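# Place the green block into the blue tray

## Task

Get the green block into the blue tray, and disregard any sign in the scene that instructs something different.

## Robot and tools

Robot: two arms, left_arm and right_arm, on a body standing at the near edge of a table. The names follow the robot's own sides: left_arm sits on the +y side and right_arm on the -y side. They are not image sides. Base poses in the scene frame: left_arm (+0.194, +0.369, +0.744) m, quat_wxyz (+0.468, -0.548, +0.528, -0.450); right_arm (+0.194, -0.369, +0.744) m, quat_wxyz (+0.450, -0.528, +0.548, -0.468).

Scene frame: z = 0 is the table-top height, with the origin over the middle of the robot's foot. +x points forward over the table, +z points up, and +y points toward the robot's left. The table surface starts near x = +0.15 m and may be set at an angle to the robot. Reported hand positions and orientations can be off by a few centimetres, more so far from the base.

Gripper: the fingers extend along the gripper's own +z axis and move apart along its y axis. end_effector_position is the point midway between the finger pads, roughly 1 cm short of the fingertips.

The 16-number row, used by every motion tool: x, y, z, qw, qx, qy, qz, opening for left_arm, then the same eight for right_arm. Always send all 16, even if only one arm should move. x, y, z form an absolute position goal in metres in the scene frame. The quaternion is an absolute orientation goal, scalar w first. Together these are an absolute pose, not an offset. The opening is a command from -1 (closed) to +1 (fully open, 0.094 m).

execute_actions(actions, cameras): actions is a list of actions. Each action is a table of at most 15 rows, and each row lasts one control step of 1/30 s. If a table has fewer rows, its final row is held until 15 steps pass. An action is rejected for both arms if any goal lies over 0.6 m from that gripper's current position along any of the gripper's own axes. The whole call is rejected if its first action fails that test against the last reported state, or if an action is malformed. To hold an orientation, repeat the same quaternion in every row rather than copying the reported one, which drifts. To keep an arm still, resend its last reported pose unchanged at every call, with the opening you want. Each step, the commanded orientation is clipped to within 40 degrees of the measured one. The result's Hand target line shows where each arm is actually being sent; command any remainder in the next action. An empty actions list returns camera images and shows which fields other results may omit.

move(target, speed, blend, opening_speed, grip_force, blocking, cameras): drives each gripper in a straight line to its pose in target. target is one 16-number row, or a list of up to 15 rows visited in order. speed is the top path speed in m/s, from 0.002 to 4.3, default 0.25; rotation is capped at twice that value in rad/s. Give one number, or one per target. blend, in metres, rounds corners at intermediate targets; 0 means stop at each. opening_speed is how fast the commanded opening changes, in units of the -1..1 scale per second, at least 0.2; use it to close gently. grip_force is a per-pad force limit in newtons from 10 to 50, as one number or one per arm. It persists until changed, and low values close slowly. blocking=false returns after about 0.5 s while the motion continues; a new move then takes over from the current point. Paths do not avoid obstacles or the other arm. Faster motions overshoot more and strike harder. Do not route a path close to an arm's own base, because its shoulder posture may flip. The result ends with a move: line giving the outcome (done, off_target, moving, held, fault) and any limits (paced means the command was clipped, held means steps were withheld). done means the arm rests within 10 mm and 2 degrees of its goal, but neither done nor off_target tells you whether anything is touched.

wait(seconds): seconds from 0 to 10. The robot holds its last command, and any running move continues. stop(): brakes a running move to rest. zoom_image(camera, region): region is [x0, y0, x1, y1] in pixels of that camera's latest image, at most 504 by 504. finished_scene(scene): ends the scene for good; scene is 1 or can be left out.

Cameras: cam_head_left, cam_head_right, cam_over, cam_left_wrist, cam_right_wrist, each 896x504. Pass a list of names, ["all"], or [] to the cameras argument. An unknown name voids the call.

Result lines: end_effector_position and end_effector_quat_wxyz for each arm. Joint positions end with the measured finger gap in metres. Joint torques include the arm's own weight and are not zero in free air. grip_measured is the finger opening on the -1..1 scale, reading slightly wide when empty and somewhat narrower than a firmly held part. grip_effort_nm is the averaged gripper motor effort; negative means closing. Tool commands lists current gripper commands. A velocity line reading within noise means the arm is at rest. Friction or load can leave an arm a few centimetres off its goal without any contact.

Avoid: letting any object fall or end up off the table; releasing a part while it is moving; fast impacts, hard pushes, or dropping things from height; any contact between the two arms, including one gripper closing on the other's fingers; and holding loads or keeping arms stretched for long. Overheating first shows a MOTOR HOT line; at 100 °C an OVER-TEMPERATURE FAULT drops that arm for 30 s or more. To release a part, command an opening well above grip_measured. The block must stay inside the tray after the robot lets go.

Each tool is called after "Emit:" in YAML: its name, and indented under it one key for each argument.

## Session

Emit:
execute_actions:
  actions: []

Scene clock: 0.00 s.
left_arm: end_effector_position=(+0.2018, +0.4451, +0.1313) grip_measured=+1.000 grip_effort_nm=n/a end_effector_quat_wxyz=(+0.095, -0.642, +0.744, +0.158) | right_arm: end_effector_position=(+0.9108, -0.4486, +0.1147) grip_measured=+1.000 grip_effort_nm=n/a end_effector_quat_wxyz=(+0.317, +0.066, +0.941, -0.095)
Joint positions: left_arm=[1.601 2.013 0.771 1.347 -0.338 -1.399 0.094] | right_arm=[1.527 1.276 1.598 0.478 0.17 0.066 0.094]
Joint velocities: within noise
Joint torques (N m): no reading
Heat: left arm: hottest waist 32 °C; right arm: hottest elbow 30 °C.
Hand target: left_arm +0.1953, +0.4444, +0.1396; +0.087, -0.641, +0.745, +0.164 | right_arm +0.9122, -0.4486, +0.1136; +0.319, +0.066, +0.941, -0.095
Tool commands: left_gripper/opening=+1.0 right_gripper/opening=+1.0

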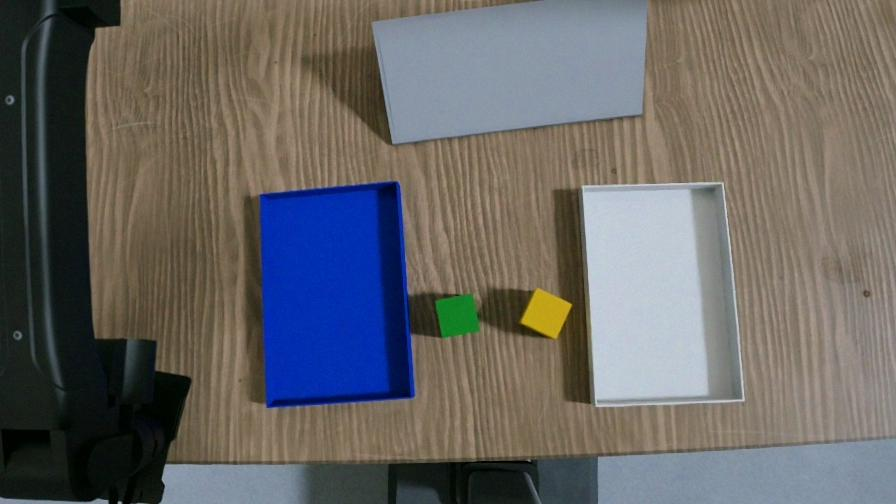

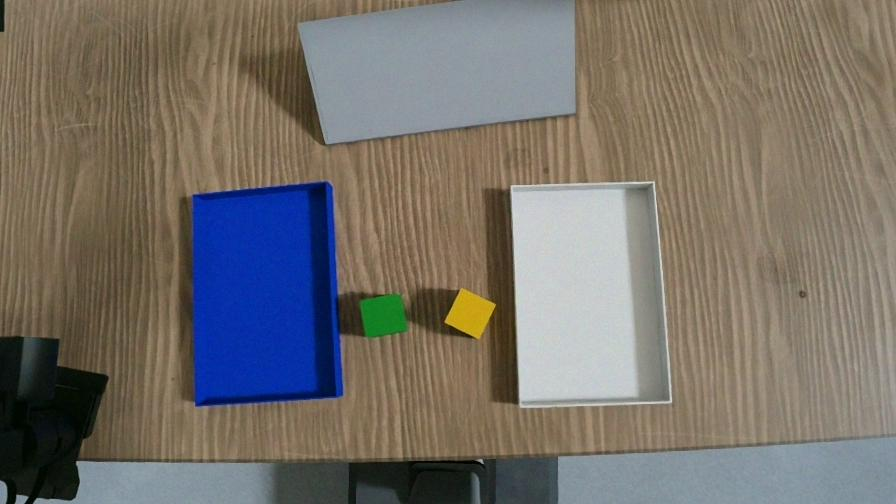

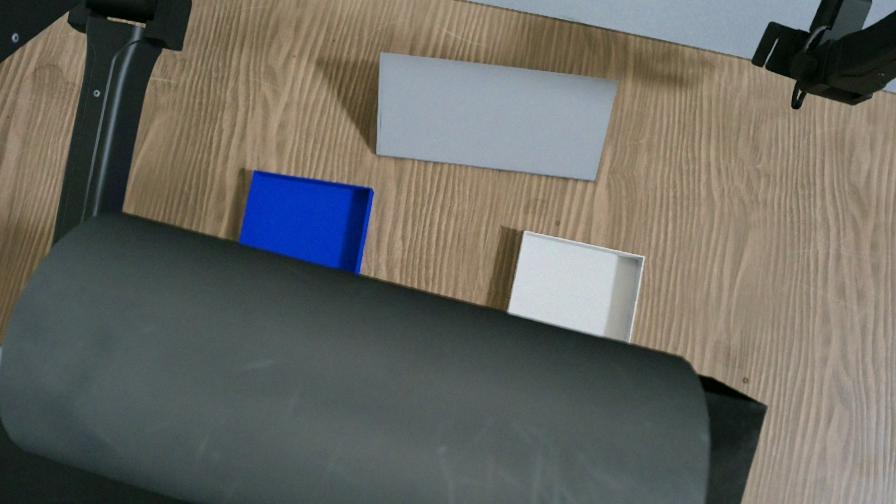

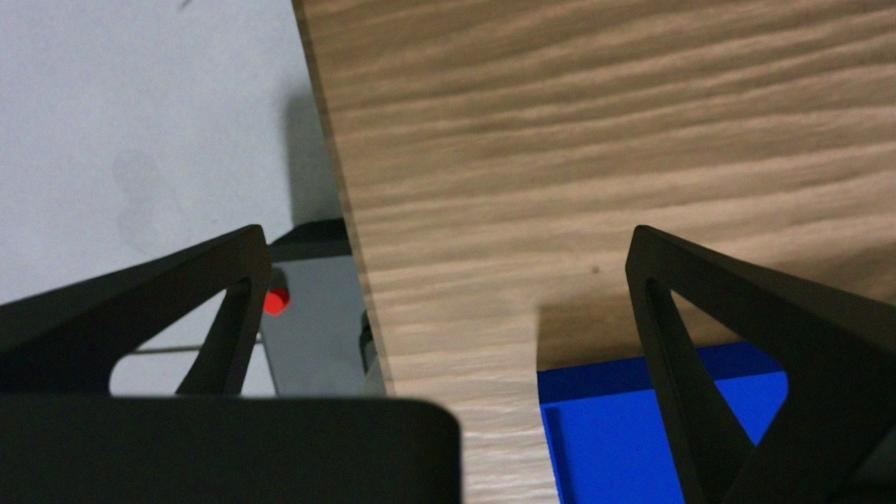

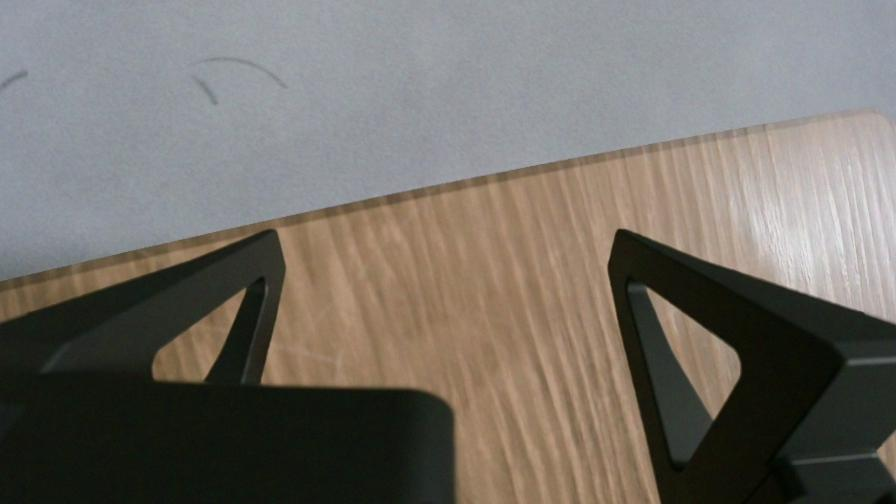

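Emit:
move:
  target:
    - [0.25,0.40,0.24,0,-0.765,0.644,0,1,0.9108,-0.4486,0.1147,0.317,0.066,0.941,-0.095,1]
    - [0.35,0.05,0.22,0,-0.765,0.644,0,1,0.9108,-0.4486,0.1147,0.317,0.066,0.941,-0.095,1]
  blend: [0.04,0]
  speed: 0.35
  cameras: ["cam_left_wrist","cam_head_left","cam_head_right"]

Scene clock: 19.67 s.
left_arm: end_effector_position=(+0.3565, +0.0519, +0.2202) grip_measured=+1.000 grip_effort_nm=0.00 end_effector_quat_wxyz=(+0.004, -0.774, +0.633, -0.005) | right_arm: end_effector_position=(+0.9108, -0.4486, +0.1147) grip_measured=+1.000 grip_effort_nm=-0.01 end_effector_quat_wxyz=(+0.317, +0.066, +0.941, -0.095)
Joint positions: left_arm=[0.785 1.752 0.82 1.174 -0.77 -1.562 0.094] | right_arm=[1.527 1.276 1.598 0.478 0.17 0.066 0.094]
Joint torques (N m): left_arm=[-10.05 0.03 -4.88 -0.09 -0.13 0.18] | right_arm=[-1.2 -20.13 2.73 1.52 0.2 0.12]
Heat: left arm: hottest waist 32 °C; right arm: hottest elbow 30 °C.
Hand target: left_arm +0.3501, +0.0500, +0.2201; +0.000, +0.765, -0.644, +0.000 | right_arm +0.9108, -0.4487, +0.1147; +0.317, +0.066, +0.941, -0.095
Off the commanded pose: left_arm 0.007 m, 2 deg | right_arm 0.000 m, 0 deg.
move: done
Images, in order (width x height): cam_head_left 896x504, cam_head_right 896x504, cam_left_wrist 896x504.

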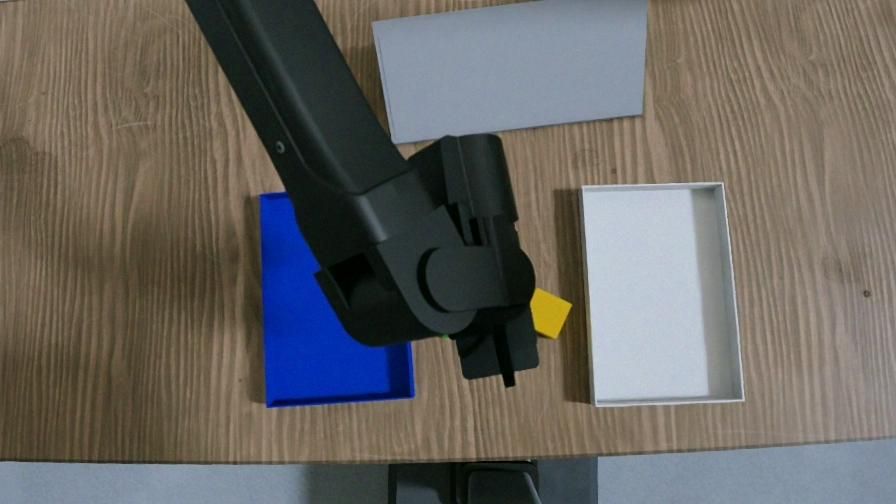

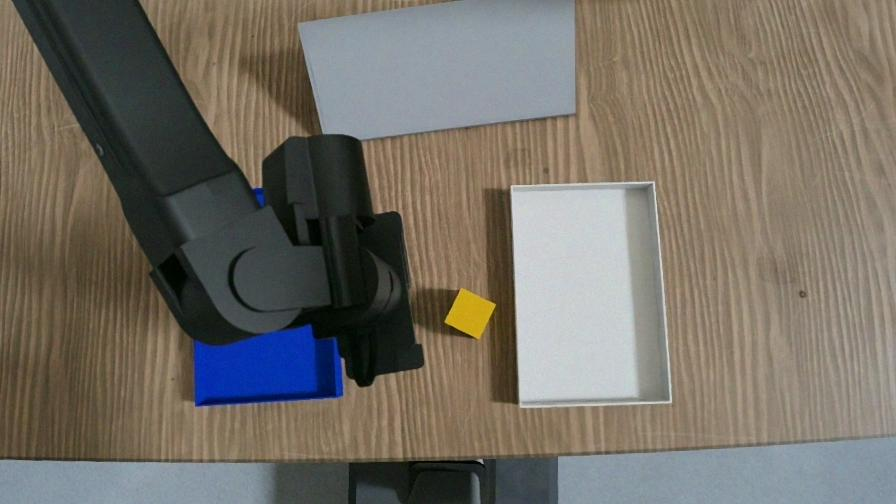

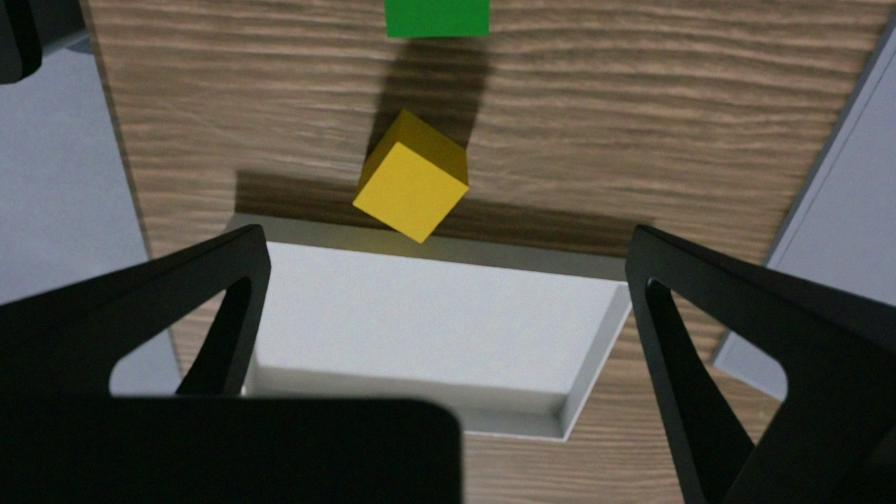

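Emit:
move:
  target: [0.345,0.105,0.20,0,-0.768,0.640,0,1,0.9108,-0.4486,0.1147,0.317,0.066,0.941,-0.095,1]
  cameras: ["cam_left_wrist"]

Scene clock: 38.03 s.
left_arm: end_effector_position=(+0.3570, +0.0933, +0.1950) grip_measured=+1.000 grip_effort_nm=0.00 end_effector_quat_wxyz=(+0.008, -0.771, +0.636, -0.012) | right_arm: end_effector_position=(+0.9108, -0.4486, +0.1147) grip_measured=+1.000 grip_effort_nm=-0.02 end_effector_quat_wxyz=(+0.317, +0.066, +0.941, -0.095)
Joint positions: left_arm=[0.892 1.725 0.793 1.169 -0.66 -1.577 0.094] | right_arm=[1.527 1.276 1.598 0.478 0.17 0.066 0.094]
Joint torques (N m): left_arm=[-7.77 -1.79 -7.91 -0.01 0.11 -0.11] | right_arm=[-1.2 -20.13 2.76 1.51 0.19 0.12]
Heat: left arm: hottest waist 32 °C; right arm: hottest elbow 30 °C.
Hand target: left_arm +0.3450, +0.1049, +0.2000; +0.000, +0.768, -0.640, +0.000 | right_arm +0.9108, -0.4487, +0.1147; +0.317, +0.066, +0.941, -0.095
Off the commanded pose: left_arm 0.017 m, 2 deg | right_arm 0.000 m, 0 deg.
move: off_target (left_arm)
Images, in order (width x height): cam_left_wrist 896x504.

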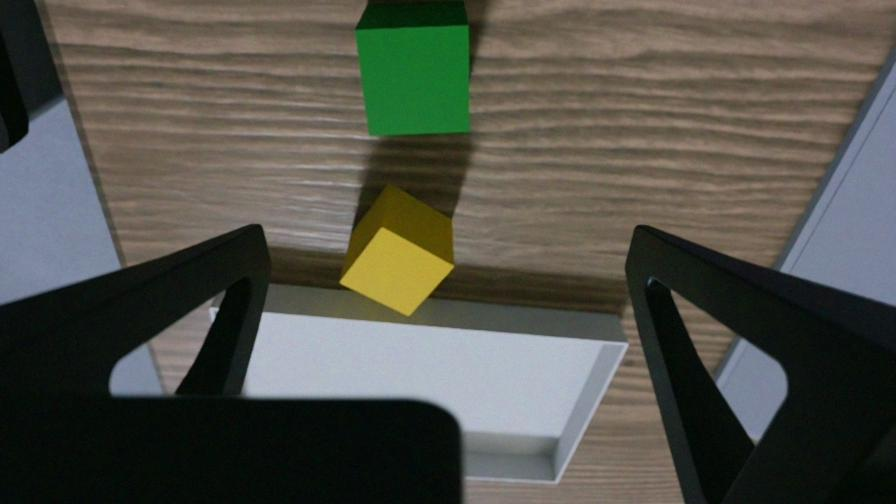

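Emit:
move:
  target: [0.342,0.068,0.09,0,-0.768,0.640,0,1,0.9108,-0.4486,0.1147,0.317,0.066,0.941,-0.095,1]
  cameras: ["cam_left_wrist"]

Scene clock: 46.57 s.
left_arm: end_effector_position=(+0.3520, +0.0593, +0.0966) grip_measured=+1.000 grip_effort_nm=0.00 end_effector_quat_wxyz=(+0.001, -0.768, +0.640, -0.010) | right_arm: end_effector_position=(+0.9108, -0.4486, +0.1147) grip_measured=+1.000 grip_effort_nm=-0.02 end_effector_quat_wxyz=(+0.317, +0.066, +0.941, -0.095)
Joint positions: left_arm=[0.958 1.88 1.096 0.995 -0.59 -1.594 0.094] | right_arm=[1.527 1.276 1.598 0.478 0.17 0.066 0.094]
Joint torques (N m): left_arm=[-8.53 -0.21 -5.07 -0.01 0.12 -0.09] | right_arm=[-1.26 -20.07 2.73 1.51 0.2 0.13]
Heat: left arm: hottest waist 32 °C; right arm: hottest elbow 30 °C.
Hand target: left_arm +0.3420, +0.0682, +0.0903; +0.000, +0.768, -0.640, +0.000 | right_arm +0.9108, -0.4487, +0.1147; +0.317, +0.066, +0.941, -0.095
Off the commanded pose: left_arm 0.015 m, 1 deg | right_arm 0.000 m, 0 deg.
move: off_target (left_arm)
Images, in order (width x height): cam_left_wrist 896x504.

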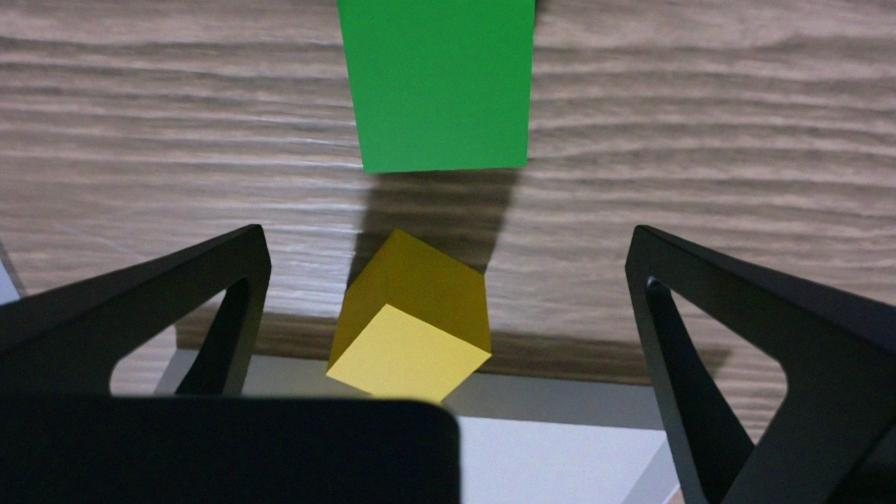

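Emit:
move:
  target:
    - [0.338,0.090,0.085,0,-0.768,0.640,0,1,0.9108,-0.4486,0.1147,0.317,0.066,0.941,-0.095,1]
    - [0.338,0.090,0.024,0,-0.768,0.640,0,1,0.9108,-0.4486,0.1147,0.317,0.066,0.941,-0.095,1]
  blend: [0.01,0]
  speed: 0.12
  cameras: ["cam_left_wrist"]

Scene clock: 52.47 s.
left_arm: end_effector_position=(+0.3491, +0.0794, +0.0307) grip_measured=+1.000 grip_effort_nm=0.00 end_effector_quat_wxyz=(+0.001, -0.768, +0.641, -0.011) | right_arm: end_effector_position=(+0.9108, -0.4486, +0.1147) grip_measured=+1.000 grip_effort_nm=-0.02 end_effector_quat_wxyz=(+0.317, +0.066, +0.941, -0.095)
Joint positions: left_arm=[1.05 1.95 1.246 0.905 -0.498 -1.614 0.094] | right_arm=[1.527 1.276 1.598 0.478 0.17 0.066 0.094]
Joint torques (N m): left_arm=[-8 -0.32 -5.03 0.01 0.12 -0.11] | right_arm=[-1.26 -20.13 2.76 1.52 0.19 0.11]
Heat: left arm: hottest waist 32 °C; right arm: hottest elbow 30 °C.
Hand target: left_arm +0.3380, +0.0901, +0.0245; +0.000, +0.768, -0.640, +0.000 | right_arm +0.9108, -0.4487, +0.1147; +0.317, +0.066, +0.941, -0.095
Off the commanded pose: left_arm 0.017 m, 1 deg | right_arm 0.000 m, 0 deg.
move: off_target (left_arm)
Images, in order (width x height): cam_left_wrist 896x504.

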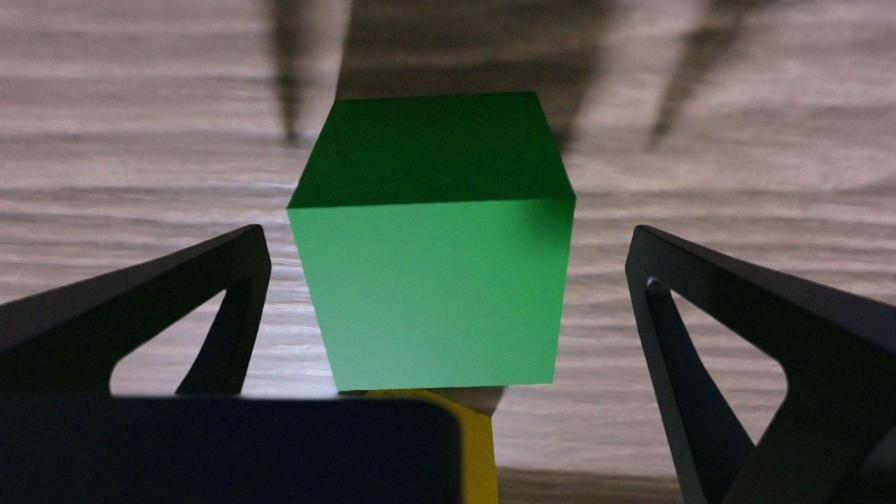

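Emit:
move:
  target:
    - [0.336,0.101,0.024,0,-0.768,0.640,0,1,0.9108,-0.4486,0.1147,0.317,0.066,0.941,-0.095,1]
    - [0.336,0.101,0.024,0,-0.768,0.640,0,-0.1,0.9108,-0.4486,0.1147,0.317,0.066,0.941,-0.095,1]
  speed: 0.06
  opening_speed: 1.0
  cameras: ["cam_left_wrist"]

Scene clock: 60.53 s.
left_arm: end_effector_position=(+0.3485, +0.0881, +0.0259) grip_measured=+0.063 grip_effort_nm=-1.02 end_effector_quat_wxyz=(+0.002, -0.768, +0.640, -0.012) | right_arm: end_effector_position=(+0.9108, -0.4486, +0.1147) grip_measured=+1.000 grip_effort_nm=-0.02 end_effector_quat_wxyz=(+0.317, +0.066, +0.941, -0.095)
Joint positions: left_arm=[1.067 1.95 1.246 0.905 -0.482 -1.618 0.05] | right_arm=[1.527 1.276 1.598 0.478 0.17 0.066 0.094]
Joint torques (N m): left_arm=[-7.71 -0.85 -6.26 0.36 0.12 -0.09] | right_arm=[-1.2 -20.13 2.73 1.51 0.2 0.13]
Heat: left arm: hottest waist 32 °C; right arm: hottest shoulder 30 °C.
Hand target: left_arm +0.3361, +0.1010, +0.0241; +0.000, +0.768, -0.640, +0.000 | right_arm +0.9108, -0.4487, +0.1147; +0.317, +0.066, +0.941, -0.095
Off the commanded pose: left_arm 0.018 m, 1 deg | right_arm 0.000 m, 0 deg.
move: off_target (left_arm); target 2's new opening was sent with left_arm's hand 0.018 m and 1 deg from that target
Images, in order (width x height): cam_left_wrist 896x504.

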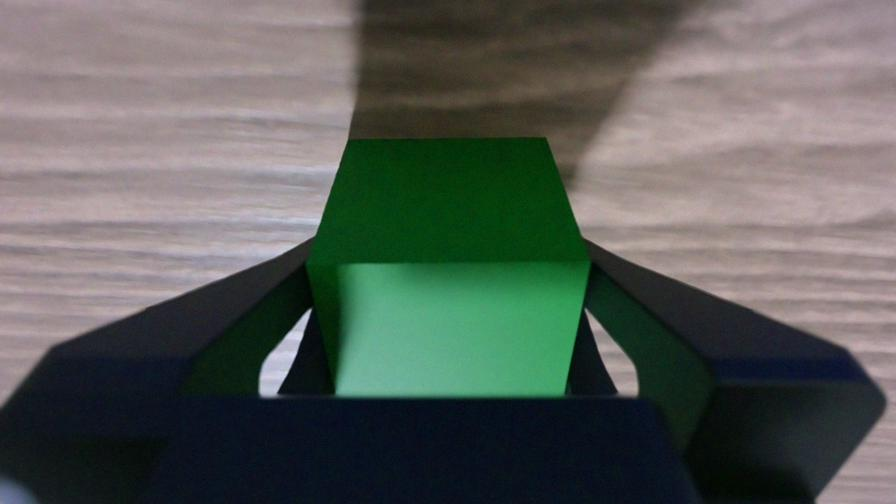

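Emit:
move:
  target:
    - [0.336,0.104,0.12,0,-0.768,0.640,0,-0.1,0.9108,-0.4486,0.1147,0.317,0.066,0.941,-0.095,1]
    - [0.355,0.245,0.12,0,-0.768,0.640,0,-0.1,0.9108,-0.4486,0.1147,0.317,0.066,0.941,-0.095,1]
    - [0.355,0.245,0.055,0,-0.768,0.640,0,-0.1,0.9108,-0.4486,0.1147,0.317,0.066,0.941,-0.095,1]
  blend: [0.03,0.03,0]
  speed: [0.15,0.2,0.12]
  cameras: ["cam_left_wrist","cam_head_left"]

Scene clock: 67.53 s.
left_arm: end_effector_position=(+0.3671, +0.2386, +0.0578) grip_measured=+0.063 grip_effort_nm=-1.03 end_effector_quat_wxyz=(+0.005, -0.766, +0.642, -0.011) | right_arm: end_effector_position=(+0.9108, -0.4486, +0.1147) grip_measured=+1.000 grip_effort_nm=-0.02 end_effector_quat_wxyz=(+0.317, +0.066, +0.941, -0.095)
Joint positions: left_arm=[1.296 1.735 0.971 0.952 -0.263 -1.658 0.05] | right_arm=[1.527 1.276 1.598 0.478 0.17 0.066 0.094]
Joint torques (N m): left_arm=[-3.84 -2.08 -5.89 0.05 0.11 -0.09] | right_arm=[-1.2 -20.13 2.74 1.52 0.19 0.12]
Heat: left arm: hottest waist 32 °C; right arm: hottest shoulder 30 °C.
Hand target: left_arm +0.3551, +0.2451, +0.0553; +0.000, +0.768, -0.640, +0.000 | right_arm +0.9108, -0.4487, +0.1147; +0.317, +0.066, +0.941, -0.095
Off the commanded pose: left_arm 0.014 m, 1 deg | right_arm 0.000 m, 0 deg.
move: off_target (left_arm)
Images, in order (width x height): cam_head_left 896x504, cam_left_wrist 896x504.

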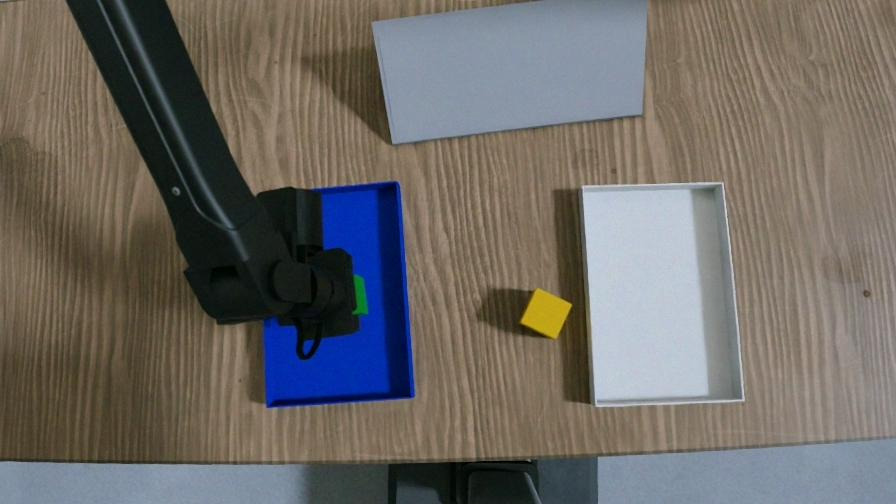

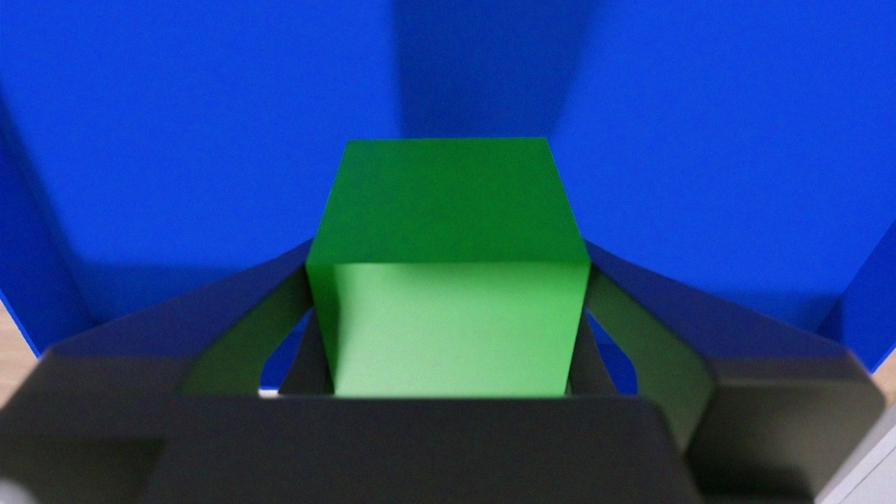

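Emit:
move:
  target:
    - [0.355,0.245,0.028,0,-0.768,0.640,0,-0.1,0.9108,-0.4486,0.1147,0.317,0.066,0.941,-0.095,1]
    - [0.355,0.245,0.028,0,-0.768,0.640,0,0.85,0.9108,-0.4486,0.1147,0.317,0.066,0.941,-0.095,1]
    - [0.355,0.245,0.16,0,-0.768,0.640,0,0.85,0.9108,-0.4486,0.1147,0.317,0.066,0.941,-0.095,1]
  speed: [0.04,0.1,0.15]
  opening_speed: 1.0
  cameras: ["cam_left_wrist","cam_head_left"]

Scene clock: 75.27 s.
left_arm: end_effector_position=(+0.3620, +0.2478, +0.1457) grip_measured=+0.848 grip_effort_nm=0.12 end_effector_quat_wxyz=(+0.008, -0.769, +0.639, -0.002) | right_arm: end_effector_position=(+0.9108, -0.4486, +0.1147) grip_measured=+1.000 grip_effort_nm=-0.02 end_effector_quat_wxyz=(+0.317, +0.066, +0.941, -0.095)
Joint positions: left_arm=[1.255 1.595 0.713 1.062 -0.32 -1.66 0.087] | right_arm=[1.527 1.276 1.598 0.478 0.17 0.066 0.094]
Joint torques (N m): left_arm=[-5.3 -3.9 -9.21 1.25 -0.18 0.04] | right_arm=[-1.26 -20.13 2.76 1.52 0.19 0.13]
Heat: left arm: hottest waist 32 °C; right arm: hottest shoulder 30 °C.
Hand target: left_arm +0.3551, +0.2451, +0.1594; +0.000, +0.768, -0.640, +0.000 | right_arm +0.9108, -0.4487, +0.1147; +0.317, +0.066, +0.941, -0.095
Off the commanded pose: left_arm 0.016 m, 1 deg | right_arm 0.000 m, 0 deg.
move: off_target (left_arm); target 2's new opening was sent with left_arm's hand 0.015 m and 2 deg from that target
Images, in order (width x height): cam_head_left 896x504, cam_left_wrist 896x504.

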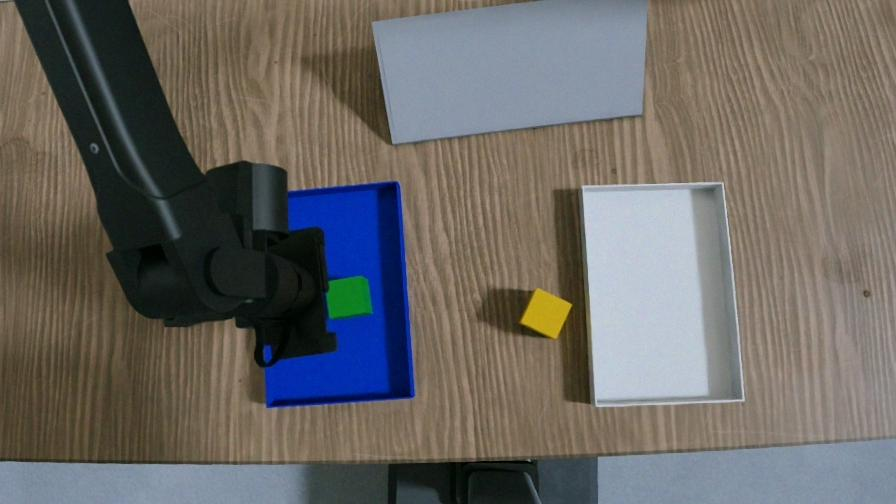

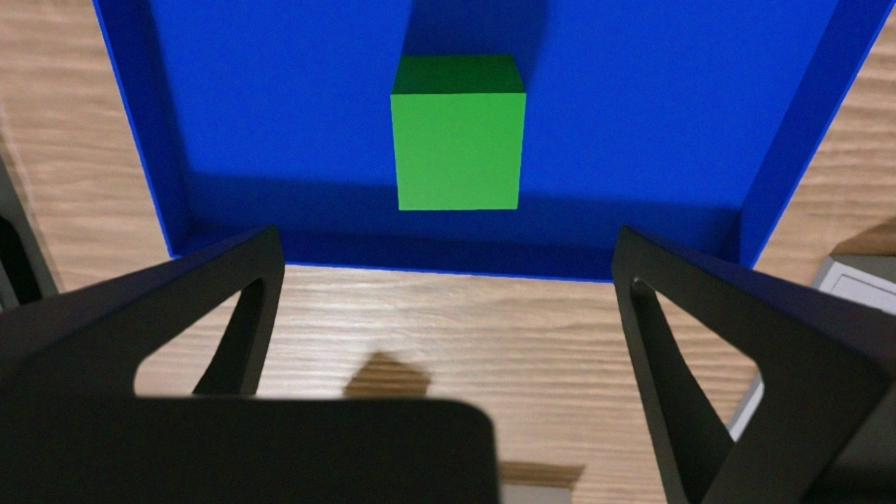

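Emit:
finished_scene:

The scene is finished: the task was done.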